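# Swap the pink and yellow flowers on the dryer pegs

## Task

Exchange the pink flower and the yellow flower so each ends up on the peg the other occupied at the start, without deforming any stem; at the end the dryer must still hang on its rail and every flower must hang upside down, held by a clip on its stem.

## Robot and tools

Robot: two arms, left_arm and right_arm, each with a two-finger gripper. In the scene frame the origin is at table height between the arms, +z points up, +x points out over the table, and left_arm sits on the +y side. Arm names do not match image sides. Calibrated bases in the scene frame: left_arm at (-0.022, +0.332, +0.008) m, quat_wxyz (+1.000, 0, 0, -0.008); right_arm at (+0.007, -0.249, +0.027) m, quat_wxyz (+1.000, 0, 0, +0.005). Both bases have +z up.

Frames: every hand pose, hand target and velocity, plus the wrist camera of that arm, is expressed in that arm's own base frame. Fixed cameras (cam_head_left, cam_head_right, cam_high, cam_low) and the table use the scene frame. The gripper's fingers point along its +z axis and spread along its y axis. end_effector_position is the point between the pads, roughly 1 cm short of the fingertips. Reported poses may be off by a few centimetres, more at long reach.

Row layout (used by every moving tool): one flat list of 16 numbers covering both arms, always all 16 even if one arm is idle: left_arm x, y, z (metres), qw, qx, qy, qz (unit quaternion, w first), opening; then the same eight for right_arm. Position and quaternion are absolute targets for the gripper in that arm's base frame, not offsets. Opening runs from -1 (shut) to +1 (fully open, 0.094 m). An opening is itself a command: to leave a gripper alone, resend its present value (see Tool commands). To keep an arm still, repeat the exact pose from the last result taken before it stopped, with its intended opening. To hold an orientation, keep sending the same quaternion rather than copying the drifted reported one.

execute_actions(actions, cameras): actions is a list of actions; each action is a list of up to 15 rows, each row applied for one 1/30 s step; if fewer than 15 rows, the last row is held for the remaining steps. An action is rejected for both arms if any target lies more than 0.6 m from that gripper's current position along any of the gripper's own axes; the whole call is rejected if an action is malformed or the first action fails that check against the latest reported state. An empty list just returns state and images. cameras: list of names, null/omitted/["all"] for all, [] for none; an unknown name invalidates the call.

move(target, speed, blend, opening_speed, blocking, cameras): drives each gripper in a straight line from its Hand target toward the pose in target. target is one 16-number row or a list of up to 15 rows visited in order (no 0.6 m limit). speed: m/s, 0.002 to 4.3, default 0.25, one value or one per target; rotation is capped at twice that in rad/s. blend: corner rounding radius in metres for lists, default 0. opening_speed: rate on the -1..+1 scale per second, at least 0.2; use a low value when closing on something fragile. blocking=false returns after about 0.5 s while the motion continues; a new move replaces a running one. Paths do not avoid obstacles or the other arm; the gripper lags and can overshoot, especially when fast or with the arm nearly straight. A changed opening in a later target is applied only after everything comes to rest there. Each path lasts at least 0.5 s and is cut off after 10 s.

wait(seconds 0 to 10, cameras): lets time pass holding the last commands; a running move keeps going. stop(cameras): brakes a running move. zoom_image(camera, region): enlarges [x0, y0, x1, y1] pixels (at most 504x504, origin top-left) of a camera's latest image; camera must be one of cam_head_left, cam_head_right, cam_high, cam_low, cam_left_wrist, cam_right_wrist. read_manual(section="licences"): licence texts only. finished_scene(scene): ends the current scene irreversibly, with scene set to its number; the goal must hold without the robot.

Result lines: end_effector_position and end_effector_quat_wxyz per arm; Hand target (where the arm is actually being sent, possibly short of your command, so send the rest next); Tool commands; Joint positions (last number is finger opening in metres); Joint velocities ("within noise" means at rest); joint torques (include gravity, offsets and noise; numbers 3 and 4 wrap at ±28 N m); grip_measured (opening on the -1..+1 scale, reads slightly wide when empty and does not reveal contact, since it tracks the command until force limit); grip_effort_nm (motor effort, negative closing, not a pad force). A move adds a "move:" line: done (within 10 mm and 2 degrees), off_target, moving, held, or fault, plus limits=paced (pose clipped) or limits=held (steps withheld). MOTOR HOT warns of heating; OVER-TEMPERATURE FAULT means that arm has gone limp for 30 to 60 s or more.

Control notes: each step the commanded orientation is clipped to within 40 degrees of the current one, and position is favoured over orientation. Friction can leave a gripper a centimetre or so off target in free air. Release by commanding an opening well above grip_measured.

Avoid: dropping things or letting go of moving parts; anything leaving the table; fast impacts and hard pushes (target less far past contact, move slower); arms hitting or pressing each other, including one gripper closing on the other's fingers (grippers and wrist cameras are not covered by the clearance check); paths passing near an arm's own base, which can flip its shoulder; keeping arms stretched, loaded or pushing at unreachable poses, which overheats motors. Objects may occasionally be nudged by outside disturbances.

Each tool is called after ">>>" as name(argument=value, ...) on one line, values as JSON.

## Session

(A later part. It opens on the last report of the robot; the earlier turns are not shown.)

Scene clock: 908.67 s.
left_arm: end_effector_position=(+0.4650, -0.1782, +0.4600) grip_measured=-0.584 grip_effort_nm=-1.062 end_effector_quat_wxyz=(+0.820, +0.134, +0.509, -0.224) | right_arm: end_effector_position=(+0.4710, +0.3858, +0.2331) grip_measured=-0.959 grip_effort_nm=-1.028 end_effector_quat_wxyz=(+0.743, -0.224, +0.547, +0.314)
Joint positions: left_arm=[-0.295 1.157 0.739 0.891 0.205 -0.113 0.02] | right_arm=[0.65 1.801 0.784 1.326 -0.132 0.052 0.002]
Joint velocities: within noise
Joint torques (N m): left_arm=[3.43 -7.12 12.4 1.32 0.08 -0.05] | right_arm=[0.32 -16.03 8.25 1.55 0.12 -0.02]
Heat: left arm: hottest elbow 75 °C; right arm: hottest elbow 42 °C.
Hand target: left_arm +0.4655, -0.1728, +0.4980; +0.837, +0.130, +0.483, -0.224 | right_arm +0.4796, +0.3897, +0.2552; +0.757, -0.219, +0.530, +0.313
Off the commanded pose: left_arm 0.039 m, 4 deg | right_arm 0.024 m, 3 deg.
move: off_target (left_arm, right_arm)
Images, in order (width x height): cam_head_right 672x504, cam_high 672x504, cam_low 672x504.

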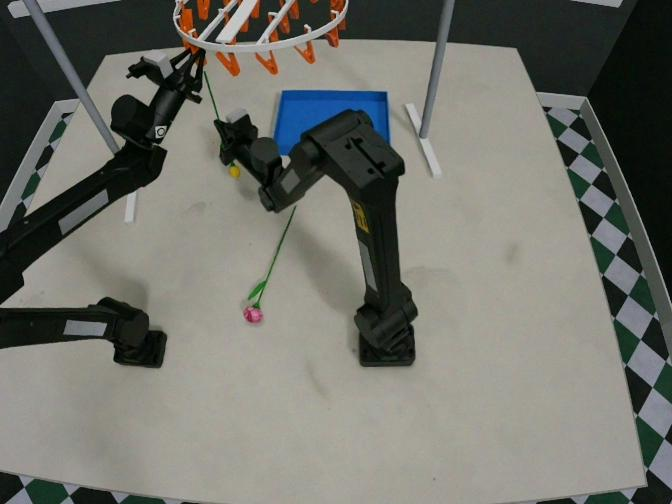

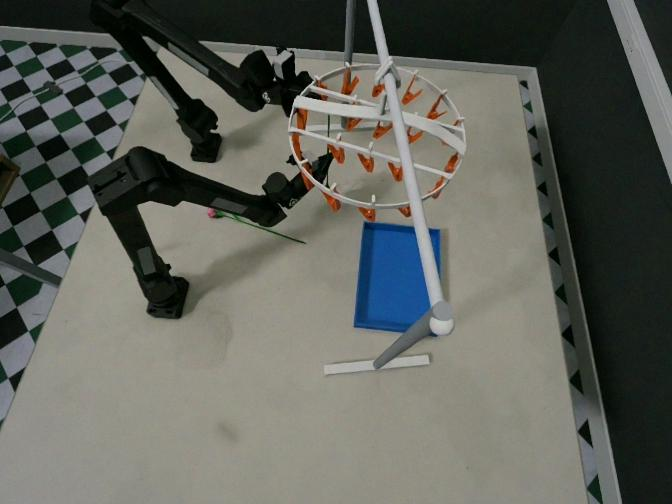

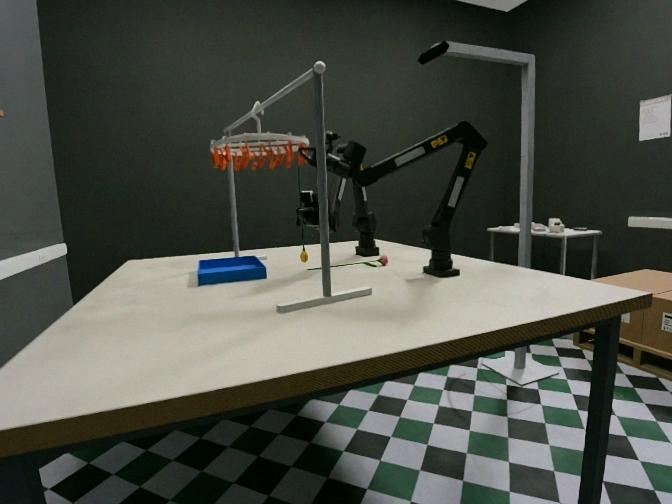

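>>> move(target=[0.468,-0.1735,0.499,0.8365,0.1294,0.4830,-0.2241,-0.8,0.469,0.390,0.259,0.757,-0.2195,0.53,0.3135,-1.0], speed=0.03, cameras=["cam_low","cam_head_right","cam_high"])

>>> zoom_image(camera="cam_low", region=[280, 130, 320, 180])

>>> zoom_image(camera="cam_head_right", region=[180, 40, 230, 90])

>>> zoom_image(camera="cam_high", region=[295, 75, 345, 135])

Scene clock: 912.67 s.
left_arm: end_effector_position=(+0.4650, -0.1782, +0.4600) grip_measured=-0.584 grip_effort_nm=-1.062 end_effector_quat_wxyz=(+0.820, +0.134, +0.509, -0.224) | right_arm: end_effector_position=(+0.4701, +0.3831, +0.2471) grip_measured=-0.959 grip_effort_nm=-1.033 end_effector_quat_wxyz=(+0.751, -0.217, +0.540, +0.312)
Joint positions: left_arm=[-0.295 1.157 0.739 0.891 0.205 -0.113 0.02] | right_arm=[0.651 1.777 0.784 1.324 -0.118 0.052 0.002]
Joint velocities: within noise
Joint torques (N m): left_arm=[3.37 -7.12 12.4 1.33 0.08 -0.05] | right_arm=[1.26 -15.97 6.67 1.59 0.11 -0.05]
Heat: left arm: hottest elbow 75 °C; right arm: hottest elbow 43 °C.
Hand target: left_arm +0.4655, -0.1728, +0.4980; +0.837, +0.130, +0.483, -0.224 | right_arm +0.4688, +0.3897, +0.2589; +0.757, -0.219, +0.530, +0.313
Off the commanded pose: left_arm 0.039 m, 4 deg | right_arm 0.014 m, 1 deg.
move: off_target (left_arm, right_arm)
Images, in order (width x height): cam_head_right 672x504, cam_high 672x504, cam_low 672x504.

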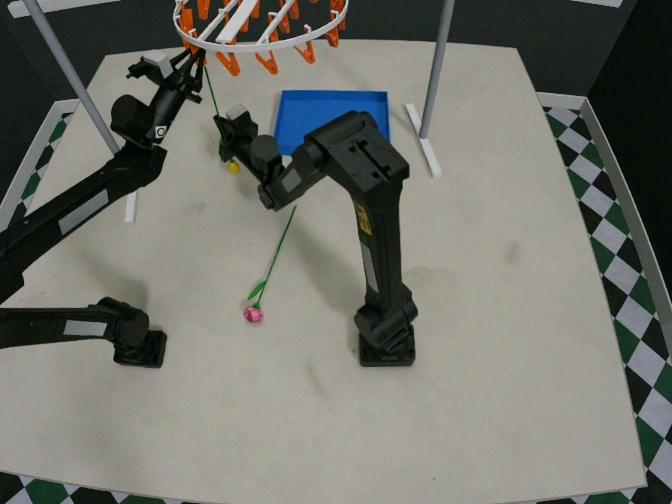

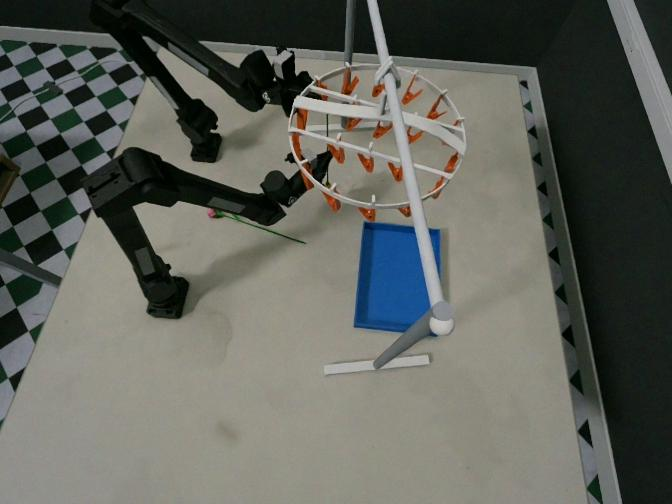

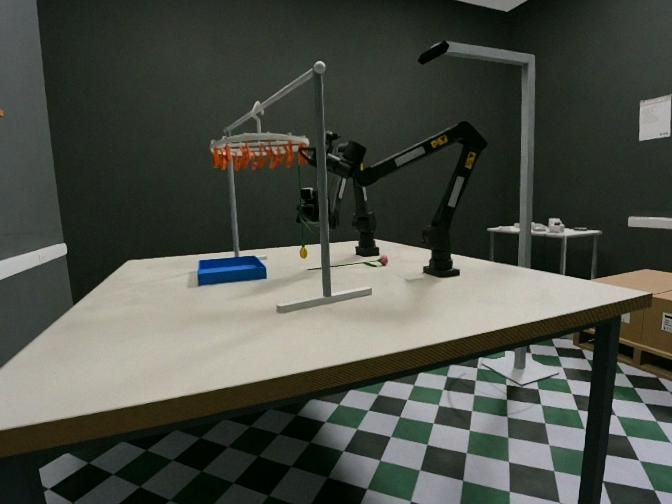

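Scaled by 10.080 from the camera's 672x504 image, which has a finer 960x720 frame.

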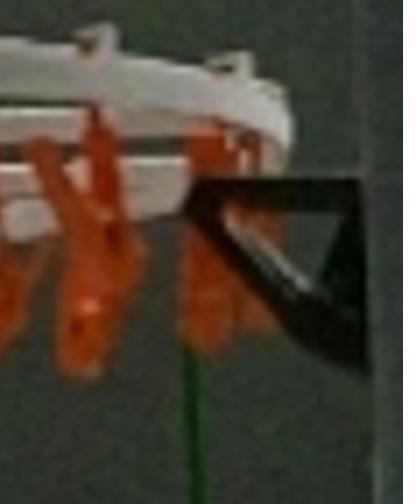

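Scaled by 10.080 from the camera's 672x504 image, which has a finer 960x720 frame.

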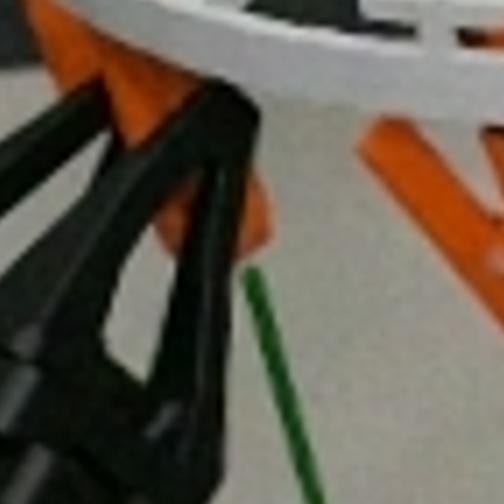

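Scaled by 8.400 from the camera's 672x504 image, which has a finer 960x720 frame.

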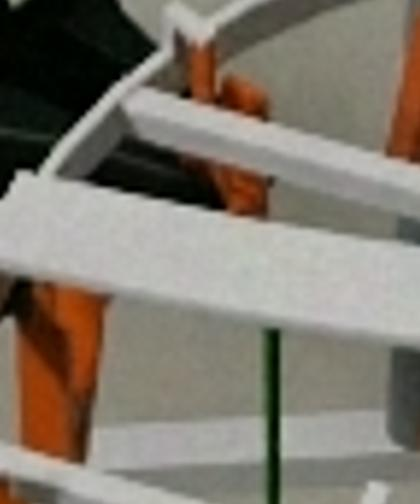

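>>> move(target=[0.468,-0.1735,0.499,0.8365,0.1294,0.4830,-0.2241,-0.8,0.459,0.395,0.254,0.757,-0.2195,0.53,0.3135,-1.0], speed=0.03, cameras=["cam_low","cam_head_right","cam_high"])

>>> zoom_image(camera="cam_low", region=[280, 130, 320, 180])

>>> zoom_image(camera="cam_head_right", region=[180, 40, 230, 90])

>>> zoom_image(camera="cam_high", region=[295, 75, 345, 135])

Scene clock: 917.43 s.
left_arm: end_effector_position=(+0.4650, -0.1782, +0.4600) grip_measured=-0.584 grip_effort_nm=-1.067 end_effector_quat_wxyz=(+0.820, +0.134, +0.509, -0.224) | right_arm: end_effector_position=(+0.4634, +0.3917, +0.2470) grip_measured=-0.959 grip_effort_nm=-1.033 end_effector_quat_wxyz=(+0.750, -0.216, +0.540, +0.315)
Joint positions: left_arm=[-0.295 1.157 0.739 0.891 0.205 -0.113 0.02] | right_arm=[0.675 1.777 0.784 1.324 -0.097 0.051 0.002]
Joint velocities: within noise
Joint torques (N m): left_arm=[3.37 -7.18 12.38 1.33 0.08 -0.05] | right_arm=[1.32 -15.44 5.6 2.32 0.12 -0.12]
Heat: left arm: hottest elbow 75 °C; right arm: hottest elbow 43 °C.
Hand target: left_arm +0.4655, -0.1728, +0.4980; +0.837, +0.130, +0.483, -0.224 | right_arm +0.4590, +0.3950, +0.2539; +0.757, -0.219, +0.530, +0.313
Off the commanded pose: left_arm 0.039 m, 4 deg | right_arm 0.009 m, 1 deg.
move: off_target (left_arm)
Images, in order (width x height): cam_head_right 672x504, cam_high 672x504, cam_low 672x504.

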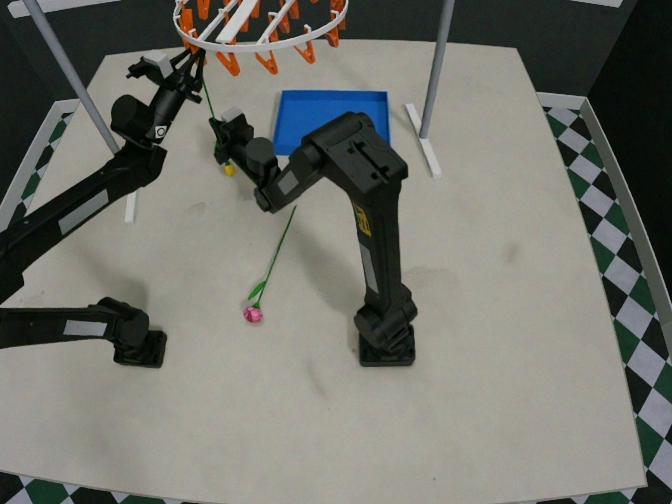

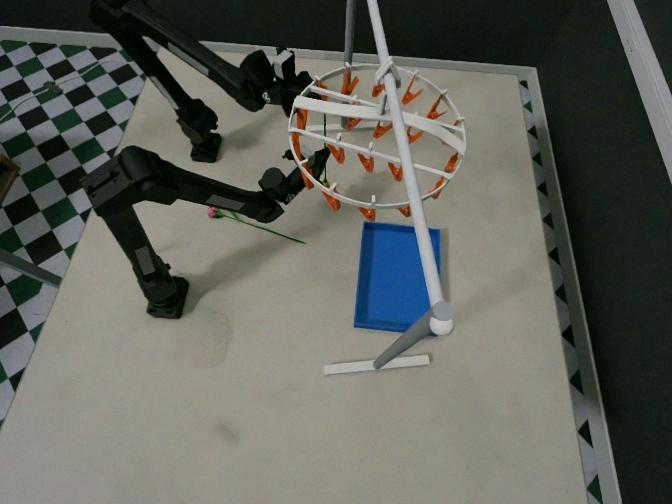

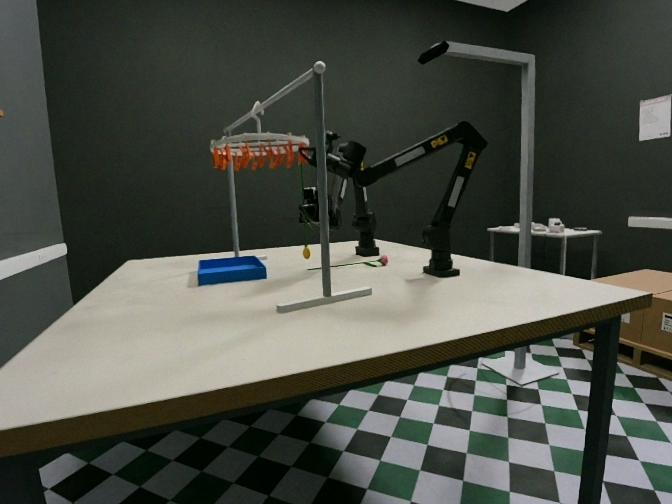

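Scaled by 10.080 from the camera's 672x504 image, which has a finer 960x720 frame.

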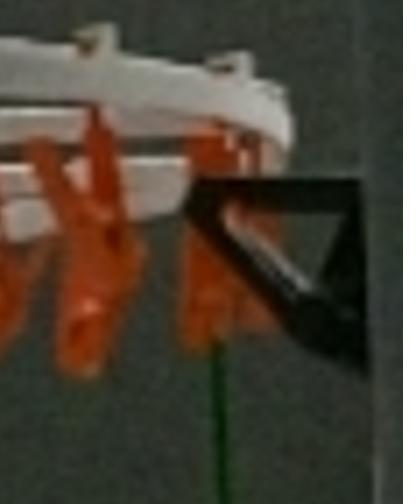

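Scaled by 10.080 from the camera's 672x504 image, which has a finer 960x720 frame.

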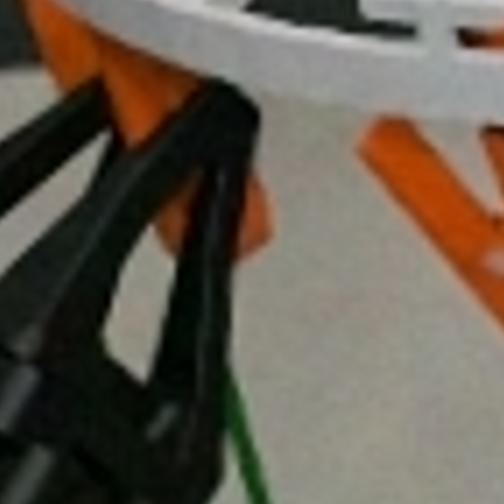

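Scaled by 8.400 from the camera's 672x504 image, which has a finer 960x720 frame.

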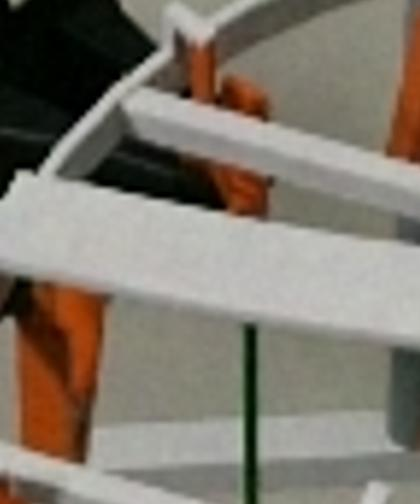

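>>> move(target=[0.468,-0.1735,0.499,0.8365,0.1294,0.4830,-0.2241,-0.8,0.464,0.388,0.250,0.757,-0.2195,0.53,0.3135,-1.0], speed=0.03, cameras=["cam_low","cam_head_right","cam_high"])

>>> zoom_image(camera="cam_low", region=[280, 130, 320, 180])

>>> zoom_image(camera="cam_head_right", region=[180, 40, 230, 90])

>>> zoom_image(camera="cam_high", region=[295, 75, 345, 135])

Scene clock: 922.03 s.
left_arm: end_effector_position=(+0.4650, -0.1782, +0.4600) grip_measured=-0.584 grip_effort_nm=-1.067 end_effector_quat_wxyz=(+0.820, +0.134, +0.509, -0.224) | right_arm: end_effector_position=(+0.4613, +0.3930, +0.2486) grip_measured=-0.959 grip_effort_nm=-1.028 end_effector_quat_wxyz=(+0.751, -0.220, +0.535, +0.319)
Joint positions: left_arm=[-0.295 1.157 0.739 0.891 0.205 -0.113 0.02] | right_arm=[0.675 1.777 0.784 1.331 -0.11 0.05 0.002]
Joint velocities: within noise
Joint torques (N m): left_arm=[3.43 -7.12 12.38 1.33 0.08 -0.05] | right_arm=[-0.15 -14.56 5.45 2.47 -0.08 -0.05]
Heat: left arm: hottest elbow 75 °C; right arm: hottest elbow 43 °C.
Hand target: left_arm +0.4655, -0.1728, +0.4980; +0.837, +0.130, +0.483, -0.224 | right_arm +0.4639, +0.3880, +0.2499; +0.757, -0.220, +0.530, +0.313
Off the commanded pose: left_arm 0.039 m, 4 deg | right_arm 0.006 m, 1 deg.
move: off_target (left_arm)
Images, in order (width x height): cam_head_right 672x504, cam_high 672x504, cam_low 672x504.

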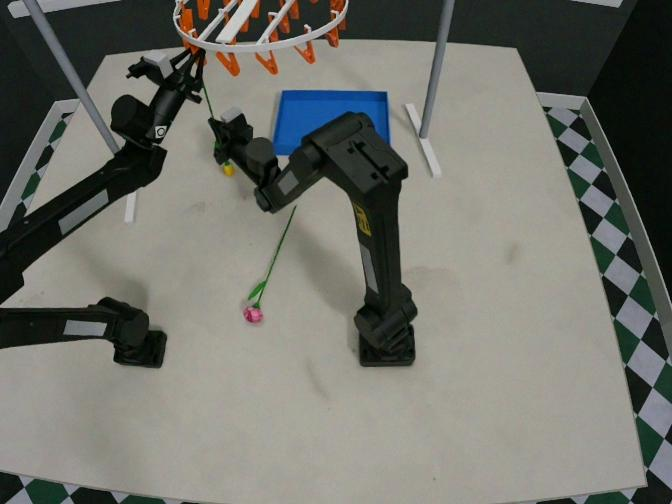

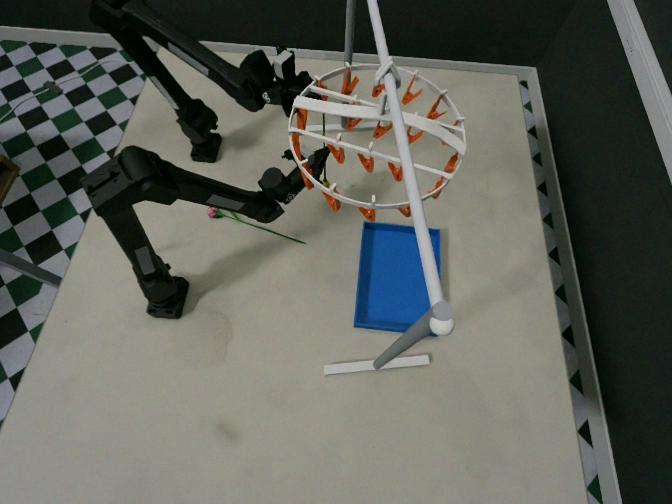

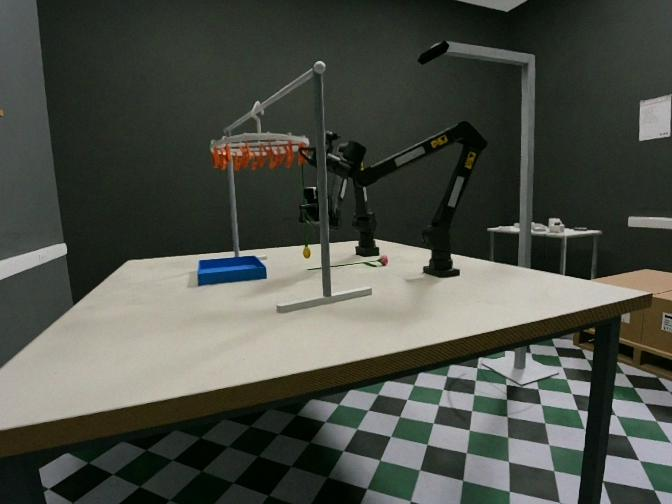

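Scaled by 10.080 from the camera's 672x504 image, which has a finer 960x720 frame.

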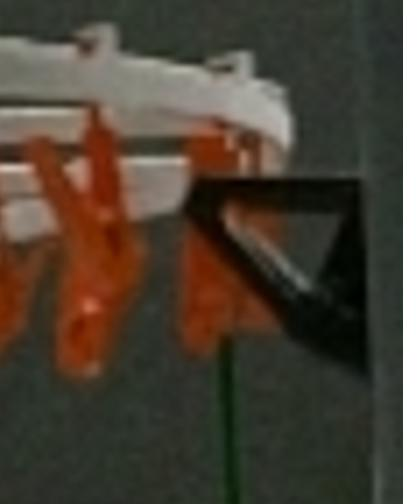

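Scaled by 10.080 from the camera's 672x504 image, which has a finer 960x720 frame.

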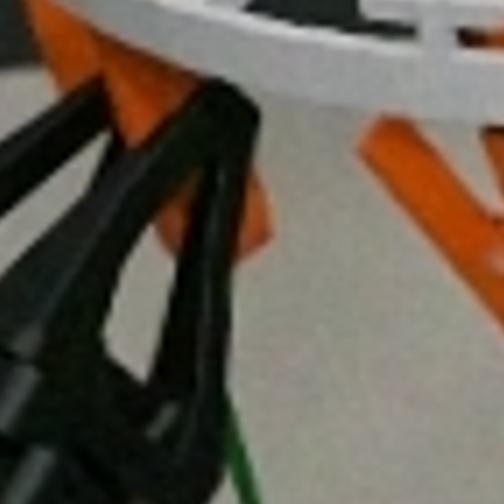

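Scaled by 8.400 from the camera's 672x504 image, which has a finer 960x720 frame.

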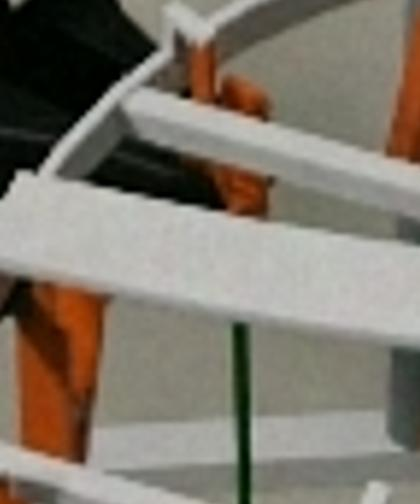

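>>> move(target=[0.468,-0.1735,0.499,0.8365,0.1294,0.4830,-0.2241,-0.8,0.4695,0.3815,0.250,0.757,-0.2195,0.53,0.3135,-1.0], speed=0.03, cameras=["cam_low","cam_head_right","cam_high"])

>>> zoom_image(camera="cam_low", region=[280, 130, 320, 180])

>>> zoom_image(camera="cam_head_right", region=[180, 40, 230, 90])

>>> zoom_image(camera="cam_high", region=[295, 75, 345, 135])

Scene clock: 926.53 s.
left_arm: end_effector_position=(+0.4650, -0.1782, +0.4600) grip_measured=-0.584 grip_effort_nm=-1.062 end_effector_quat_wxyz=(+0.820, +0.134, +0.509, -0.224) | right_arm: end_effector_position=(+0.4667, +0.3861, +0.2487) grip_measured=-0.959 grip_effort_nm=-1.028 end_effector_quat_wxyz=(+0.752, -0.222, +0.535, +0.316)
Joint positions: left_arm=[-0.295 1.157 0.739 0.891 0.205 -0.113 0.02] | right_arm=[0.656 1.777 0.784 1.332 -0.128 0.05 0.002]
Joint velocities: within noise
Joint torques (N m): left_arm=[3.37 -7.12 12.4 1.31 0.08 -0.05] | right_arm=[-0.15 -14.51 5.55 2.56 -0.05 0.02]
Heat: left arm: hottest elbow 75 °C; right arm: hottest elbow 43 °C.
Hand target: left_arm +0.4655, -0.1728, +0.4980; +0.837, +0.130, +0.483, -0.224 | right_arm +0.4695, +0.3815, +0.2499; +0.757, -0.220, +0.530, +0.313
Off the commanded pose: left_arm 0.039 m, 4 deg | right_arm 0.006 m, 1 deg.
move: off_target (left_arm)
Images, in order (width x height): cam_head_right 672x504, cam_high 672x504, cam_low 672x504.

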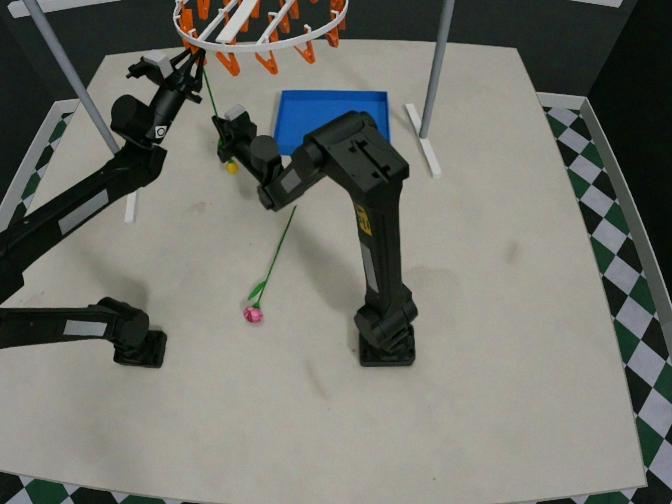

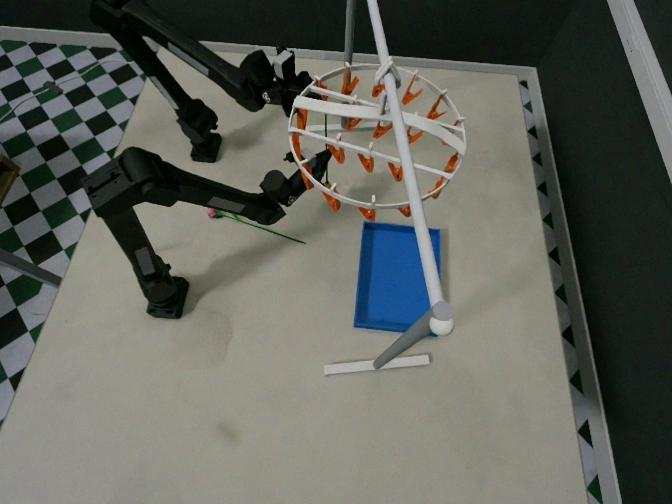

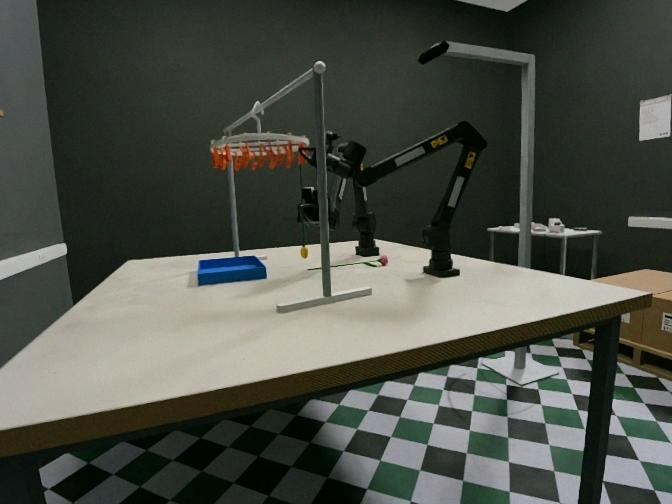

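Scaled by 10.080 from the camera's 672x504 image, which has a finer 960x720 frame.

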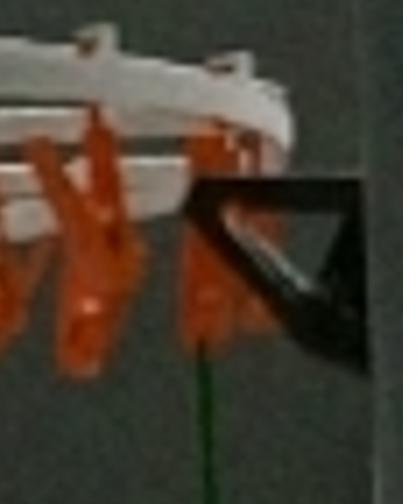

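Scaled by 10.080 from the camera's 672x504 image, which has a finer 960x720 frame.

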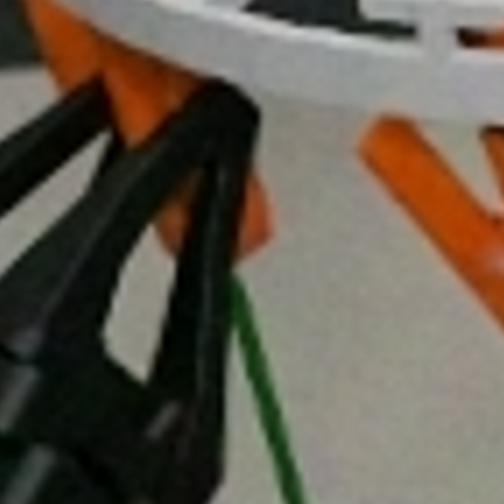

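Scaled by 8.400 from the camera's 672x504 image, which has a finer 960x720 frame.

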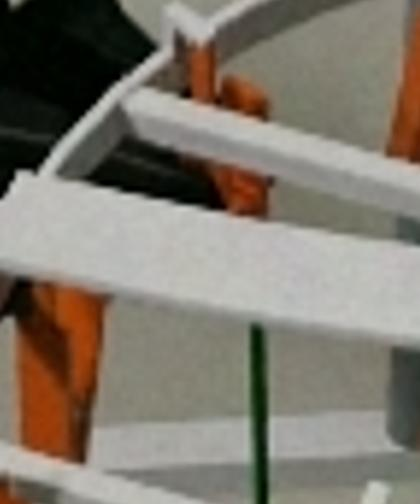

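>>> move(target=[0.468,-0.1735,0.499,0.8365,0.1294,0.4830,-0.2241,-0.8,0.4675,0.3835,0.272,0.757,-0.2195,0.53,0.3135,-1.0], speed=0.03, cameras=["cam_low","cam_head_right","cam_high","cam_left_wrist"])

>>> zoom_image(camera="cam_low", region=[280, 130, 320, 180])

>>> zoom_image(camera="cam_head_right", region=[180, 40, 230, 90])

>>> zoom_image(camera="cam_high", region=[295, 75, 345, 135])

Scene clock: 931.40 s.
left_arm: end_effector_position=(+0.4651, -0.1782, +0.4613) grip_measured=-0.584 grip_effort_nm=-1.067 end_effector_quat_wxyz=(+0.821, +0.134, +0.508, -0.224) | right_arm: end_effector_position=(+0.4655, +0.3850, +0.2626) grip_measured=-0.959 grip_effort_nm=-1.043 end_effector_quat_wxyz=(+0.752, -0.221, +0.535, +0.316)
Joint positions: left_arm=[-0.295 1.157 0.742 0.891 0.205 -0.113 0.02] | right_arm=[0.656 1.737 0.784 1.292 -0.127 0.05 0.002]
Joint velocities: within noise
Joint torques (N m): left_arm=[3.37 -7.12 12.27 1.32 0.08 -0.05] | right_arm=[0.26 -15.91 6.28 1.5 0.12 0]
Heat: left arm: hottest elbow 75 °C; right arm: hottest elbow 43 °C.
Hand target: left_arm +0.4657, -0.1729, +0.4981; +0.837, +0.130, +0.483, -0.224 | right_arm +0.4674, +0.3834, +0.2719; +0.757, -0.219, +0.530, +0.313
Off the commanded pose: left_arm 0.038 m, 3 deg | right_arm 0.010 m, 1 deg.
move: off_target (left_arm)
camera_calibration:
cam_left_wrist: T_world_to_cam=[[-0.494623, -0.869103, -0.00279666, 0.0763996], [0.0279709, -0.0127024, -0.999528, 0.484527], [0.868658, -0.494468, 0.0305925, -0.415815], [0, 0, 0, 1]] pos_world=[0.385437, -0.133053, 0.497233]
Images, in order (width x height): cam_head_right 672x504, cam_high 672x504, cam_low 672x504, cam_left_wrist 672x504.

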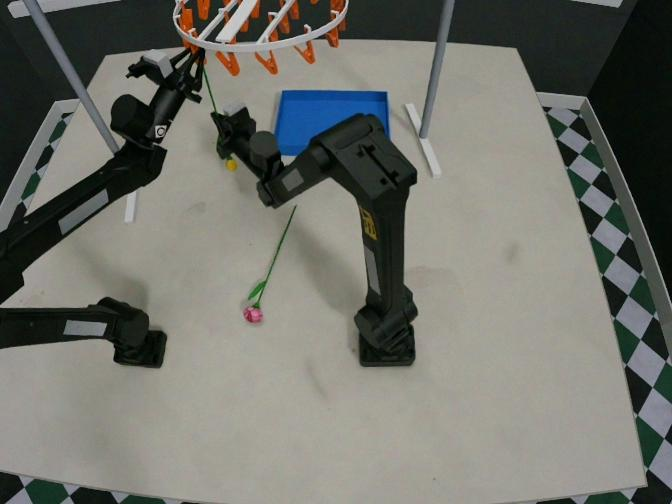

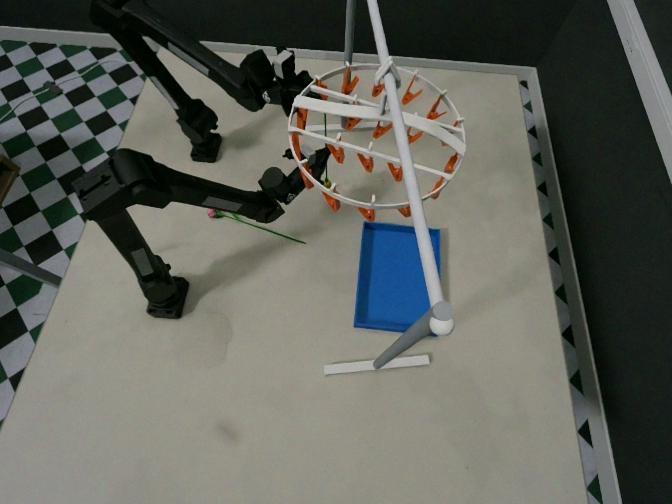

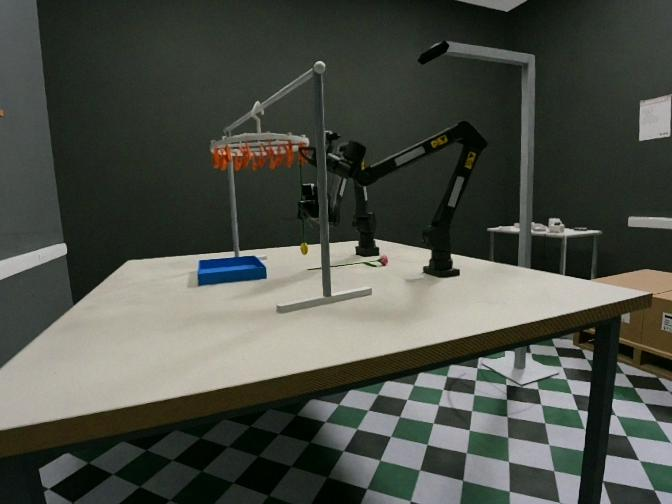

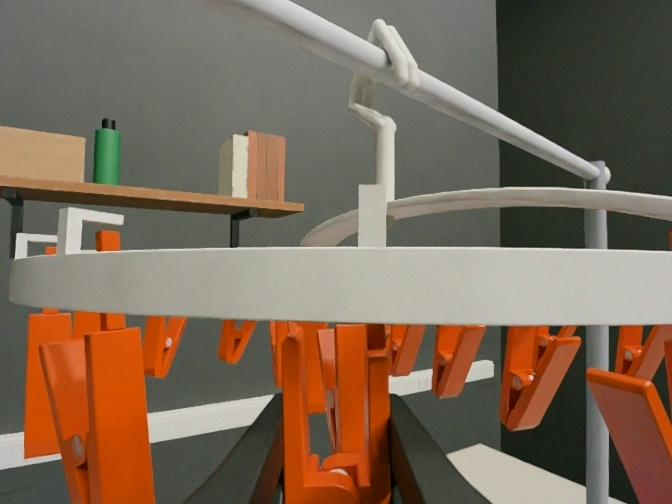

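Scaled by 10.080 from the camera's 672x504 image, which has a finer 960x720 frame.

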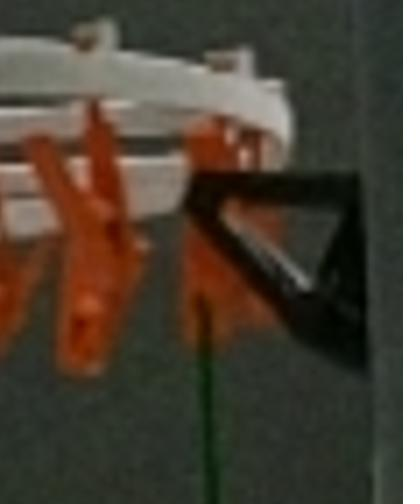

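Scaled by 10.080 from the camera's 672x504 image, which has a finer 960x720 frame.

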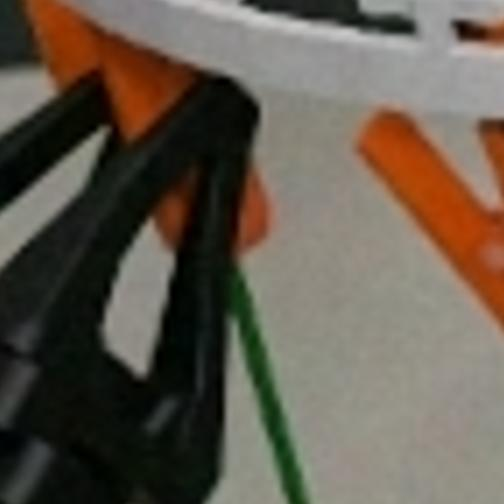

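Scaled by 8.400 from the camera's 672x504 image, which has a finer 960x720 frame.

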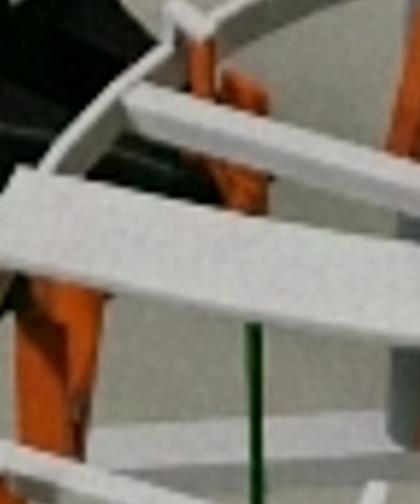

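>>> zoom_image(camera="cam_low", region=[292, 145, 312, 170])

>>> zoom_image(camera="cam_left_wrist", region=[240, 380, 440, 504])

Scaled by 20.160 from the camera's 672x504 image, which has a finer 960x720 frame.

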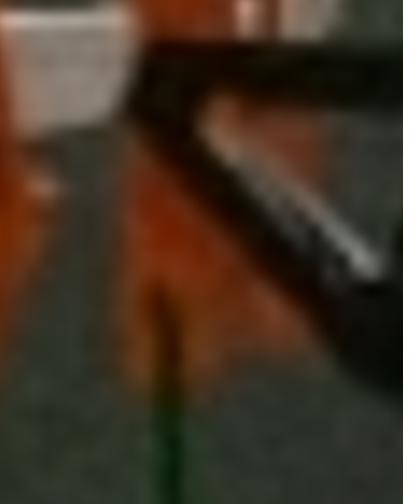

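Scaled by 2.520 from the camera's 672x504 image, which has a finer 960x720 frame.

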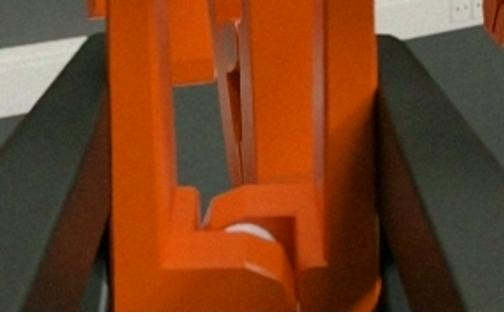

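>>> move(target=[[0.468,-0.1735,0.499,0.8365,0.1294,0.4830,-0.2241,-0.8,0.4665,0.382,0.246,0.757,-0.2195,0.53,0.3135,-1.0],[0.468,-0.1735,0.499,0.8365,0.1294,0.4830,-0.2241,-0.8,0.462,0.375,0.246,0.757,-0.2195,0.53,0.3135,-1.0]], speed=0.04, cameras=["cam_low","cam_head_right","cam_high"])

>>> zoom_image(camera="cam_low", region=[280, 130, 320, 180])

>>> zoom_image(camera="cam_head_right", region=[180, 40, 230, 90])

>>> zoom_image(camera="cam_high", region=[295, 75, 345, 135])

Scene clock: 950.53 s.
left_arm: end_effector_position=(+0.4649, -0.1782, +0.4617) grip_measured=-0.584 grip_effort_nm=-1.062 end_effector_quat_wxyz=(+0.821, +0.134, +0.507, -0.224) | right_arm: end_effector_position=(+0.4606, +0.3812, +0.2486) grip_measured=-0.959 grip_effort_nm=-1.038 end_effector_quat_wxyz=(+0.754, -0.221, +0.531, +0.317)
Joint positions: left_arm=[-0.295 1.156 0.742 0.891 0.205 -0.113 0.02] | right_arm=[0.655 1.77 0.763 1.355 -0.13 0.05 0.002]
Joint velocities: within noise
Joint torques (N m): left_arm=[3.37 -7.06 12.27 1.32 0.08 -0.05] | right_arm=[-0.38 -14.15 4.83 2.55 -0.06 0.01]
Heat: left arm: hottest elbow 79 °C; right arm: hottest elbow 43 °C.
Hand target: left_arm +0.4657, -0.1729, +0.4981; +0.837, +0.130, +0.483, -0.224 | right_arm +0.4620, +0.3751, +0.2460; +0.757, -0.219, +0.530, +0.313
Off the commanded pose: left_arm 0.038 m, 3 deg | right_arm 0.007 m, 1 deg.
move: off_target (left_arm)
Images, in order (width x height): cam_head_right 672x504, cam_high 672x504, cam_low 672x504.

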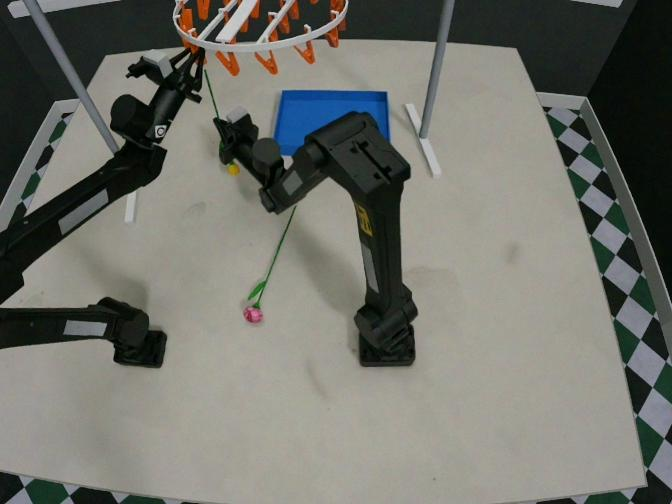

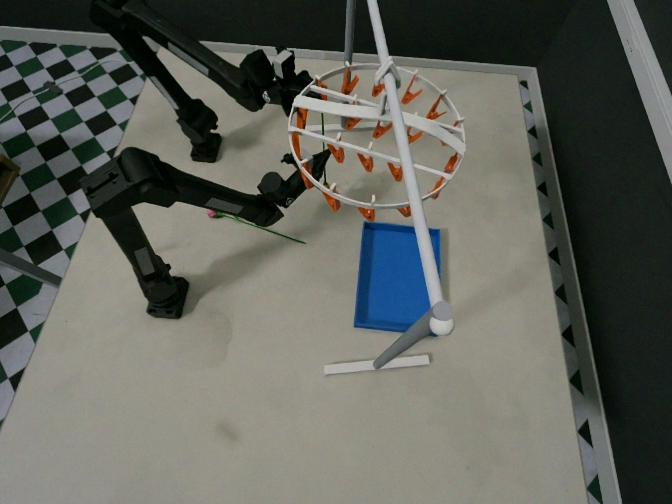

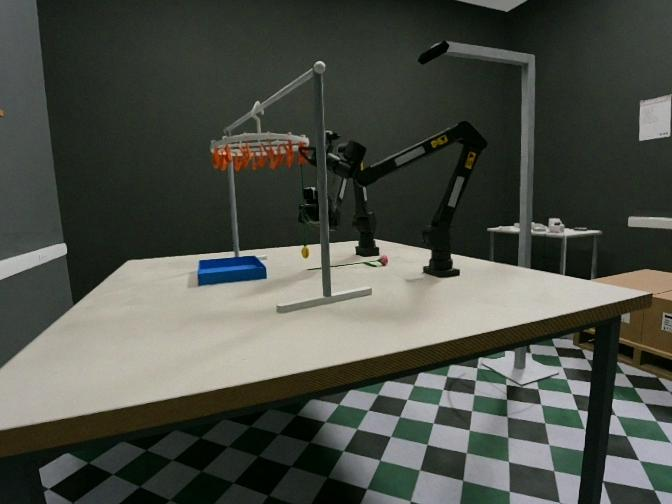

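Scaled by 10.080 from the camera's 672x504 image, which has a finer 960x720 frame.

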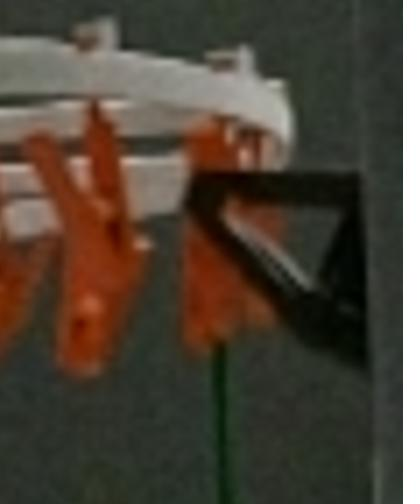

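Scaled by 10.080 from the camera's 672x504 image, which has a finer 960x720 frame.

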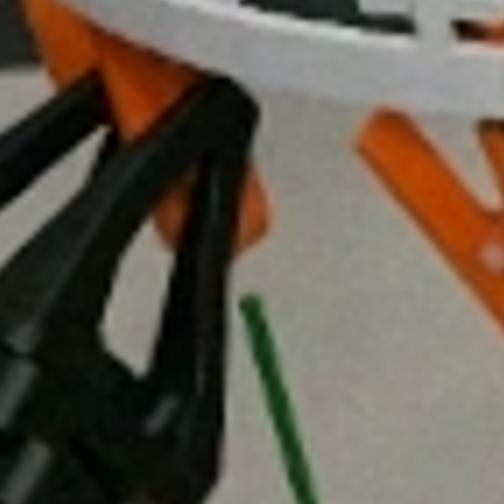

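Scaled by 8.400 from the camera's 672x504 image, which has a finer 960x720 frame.

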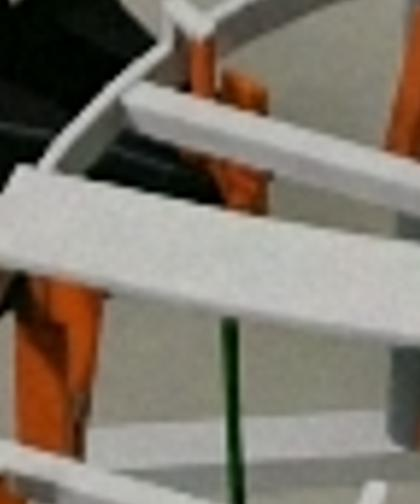

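>>> move(target=[[0.468,-0.1735,0.499,0.8365,0.1294,0.4830,-0.2241,-0.8,0.469,0.3715,0.246,0.757,-0.2195,0.53,0.3135,-1.0],[0.468,-0.1735,0.499,0.8365,0.1294,0.4830,-0.2241,-0.8,0.4675,0.3735,0.268,0.757,-0.2195,0.53,0.3135,-1.0]], speed=0.04, cameras=["cam_low","cam_head_right","cam_high"])

>>> zoom_image(camera="cam_low", region=[280, 130, 320, 180])

>>> zoom_image(camera="cam_head_right", region=[180, 40, 230, 90])

>>> zoom_image(camera="cam_high", region=[295, 75, 345, 135])

Scene clock: 956.33 s.
left_arm: end_effector_position=(+0.4649, -0.1782, +0.4617) grip_measured=-0.584 grip_effort_nm=-1.062 end_effector_quat_wxyz=(+0.821, +0.134, +0.507, -0.224) | right_arm: end_effector_position=(+0.4642, +0.3745, +0.2609) grip_measured=-0.959 grip_effort_nm=-1.033 end_effector_quat_wxyz=(+0.754, -0.223, +0.533, +0.314)
Joint positions: left_arm=[-0.295 1.156 0.742 0.891 0.205 -0.113 0.02] | right_arm=[0.638 1.731 0.763 1.311 -0.143 0.05 0.002]
Joint velocities: within noise
Joint torques (N m): left_arm=[3.37 -7 12.26 1.31 0.08 -0.05] | right_arm=[0.32 -14.97 6.34 1.55 0.1 0.07]
Heat: left arm: hottest elbow 80 °C; right arm: hottest elbow 42 °C.
Hand target: left_arm +0.4657, -0.1729, +0.4981; +0.837, +0.130, +0.483, -0.224 | right_arm +0.4674, +0.3734, +0.2681; +0.757, -0.219, +0.530, +0.313
Off the commanded pose: left_arm 0.038 m, 3 deg | right_arm 0.008 m, 1 deg.
move: off_target (left_arm)
Images, in order (width x height): cam_head_right 672x504, cam_high 672x504, cam_low 672x504.

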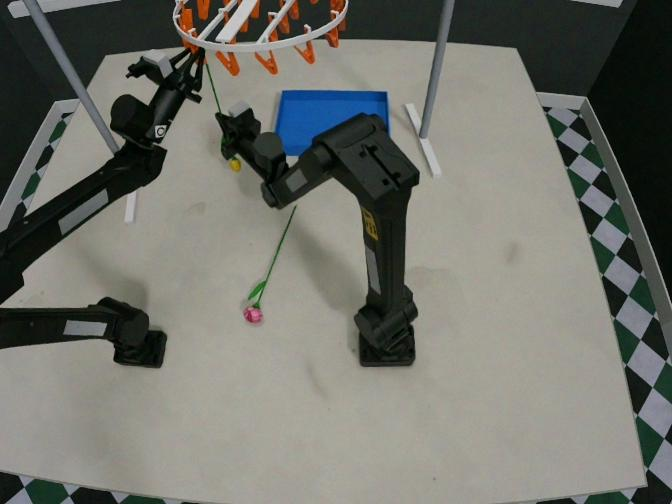

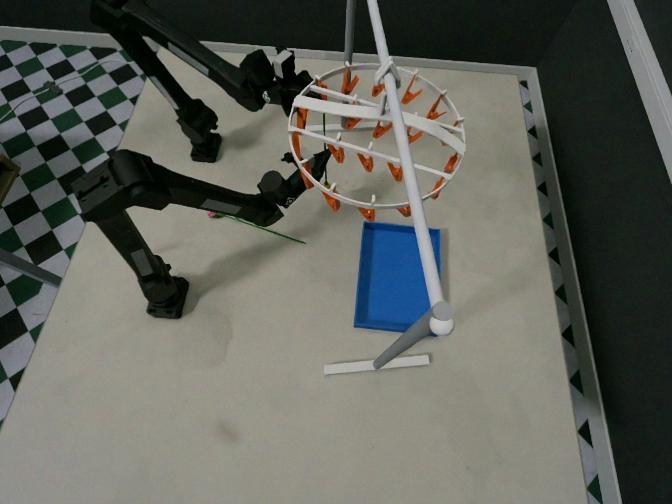

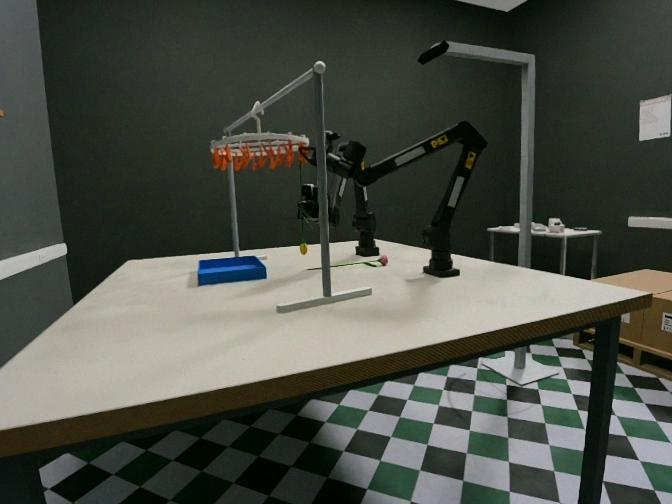

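Scaled by 10.080 from the camera's 672x504 image, which has a finer 960x720 frame.

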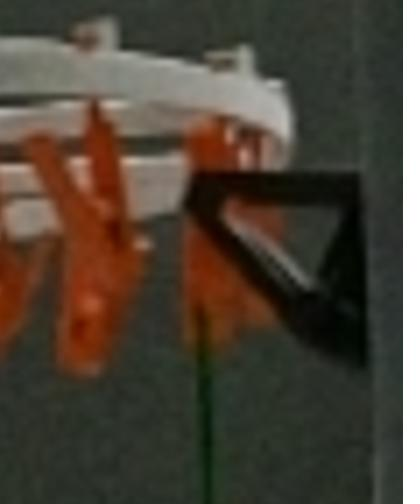

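Scaled by 10.080 from the camera's 672x504 image, which has a finer 960x720 frame.

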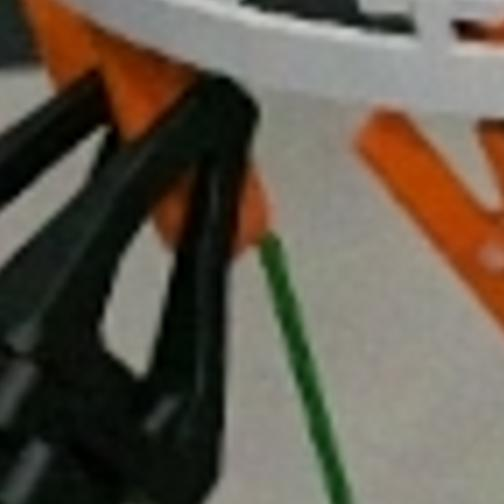

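Scaled by 8.400 from the camera's 672x504 image, which has a finer 960x720 frame.

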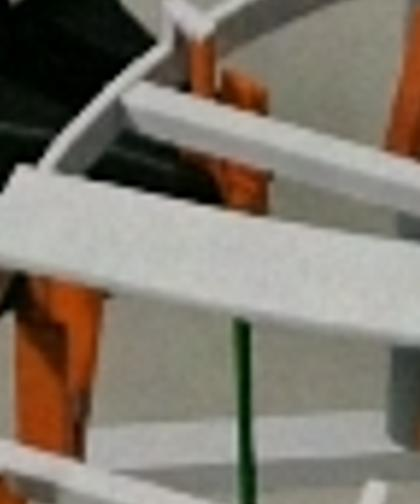

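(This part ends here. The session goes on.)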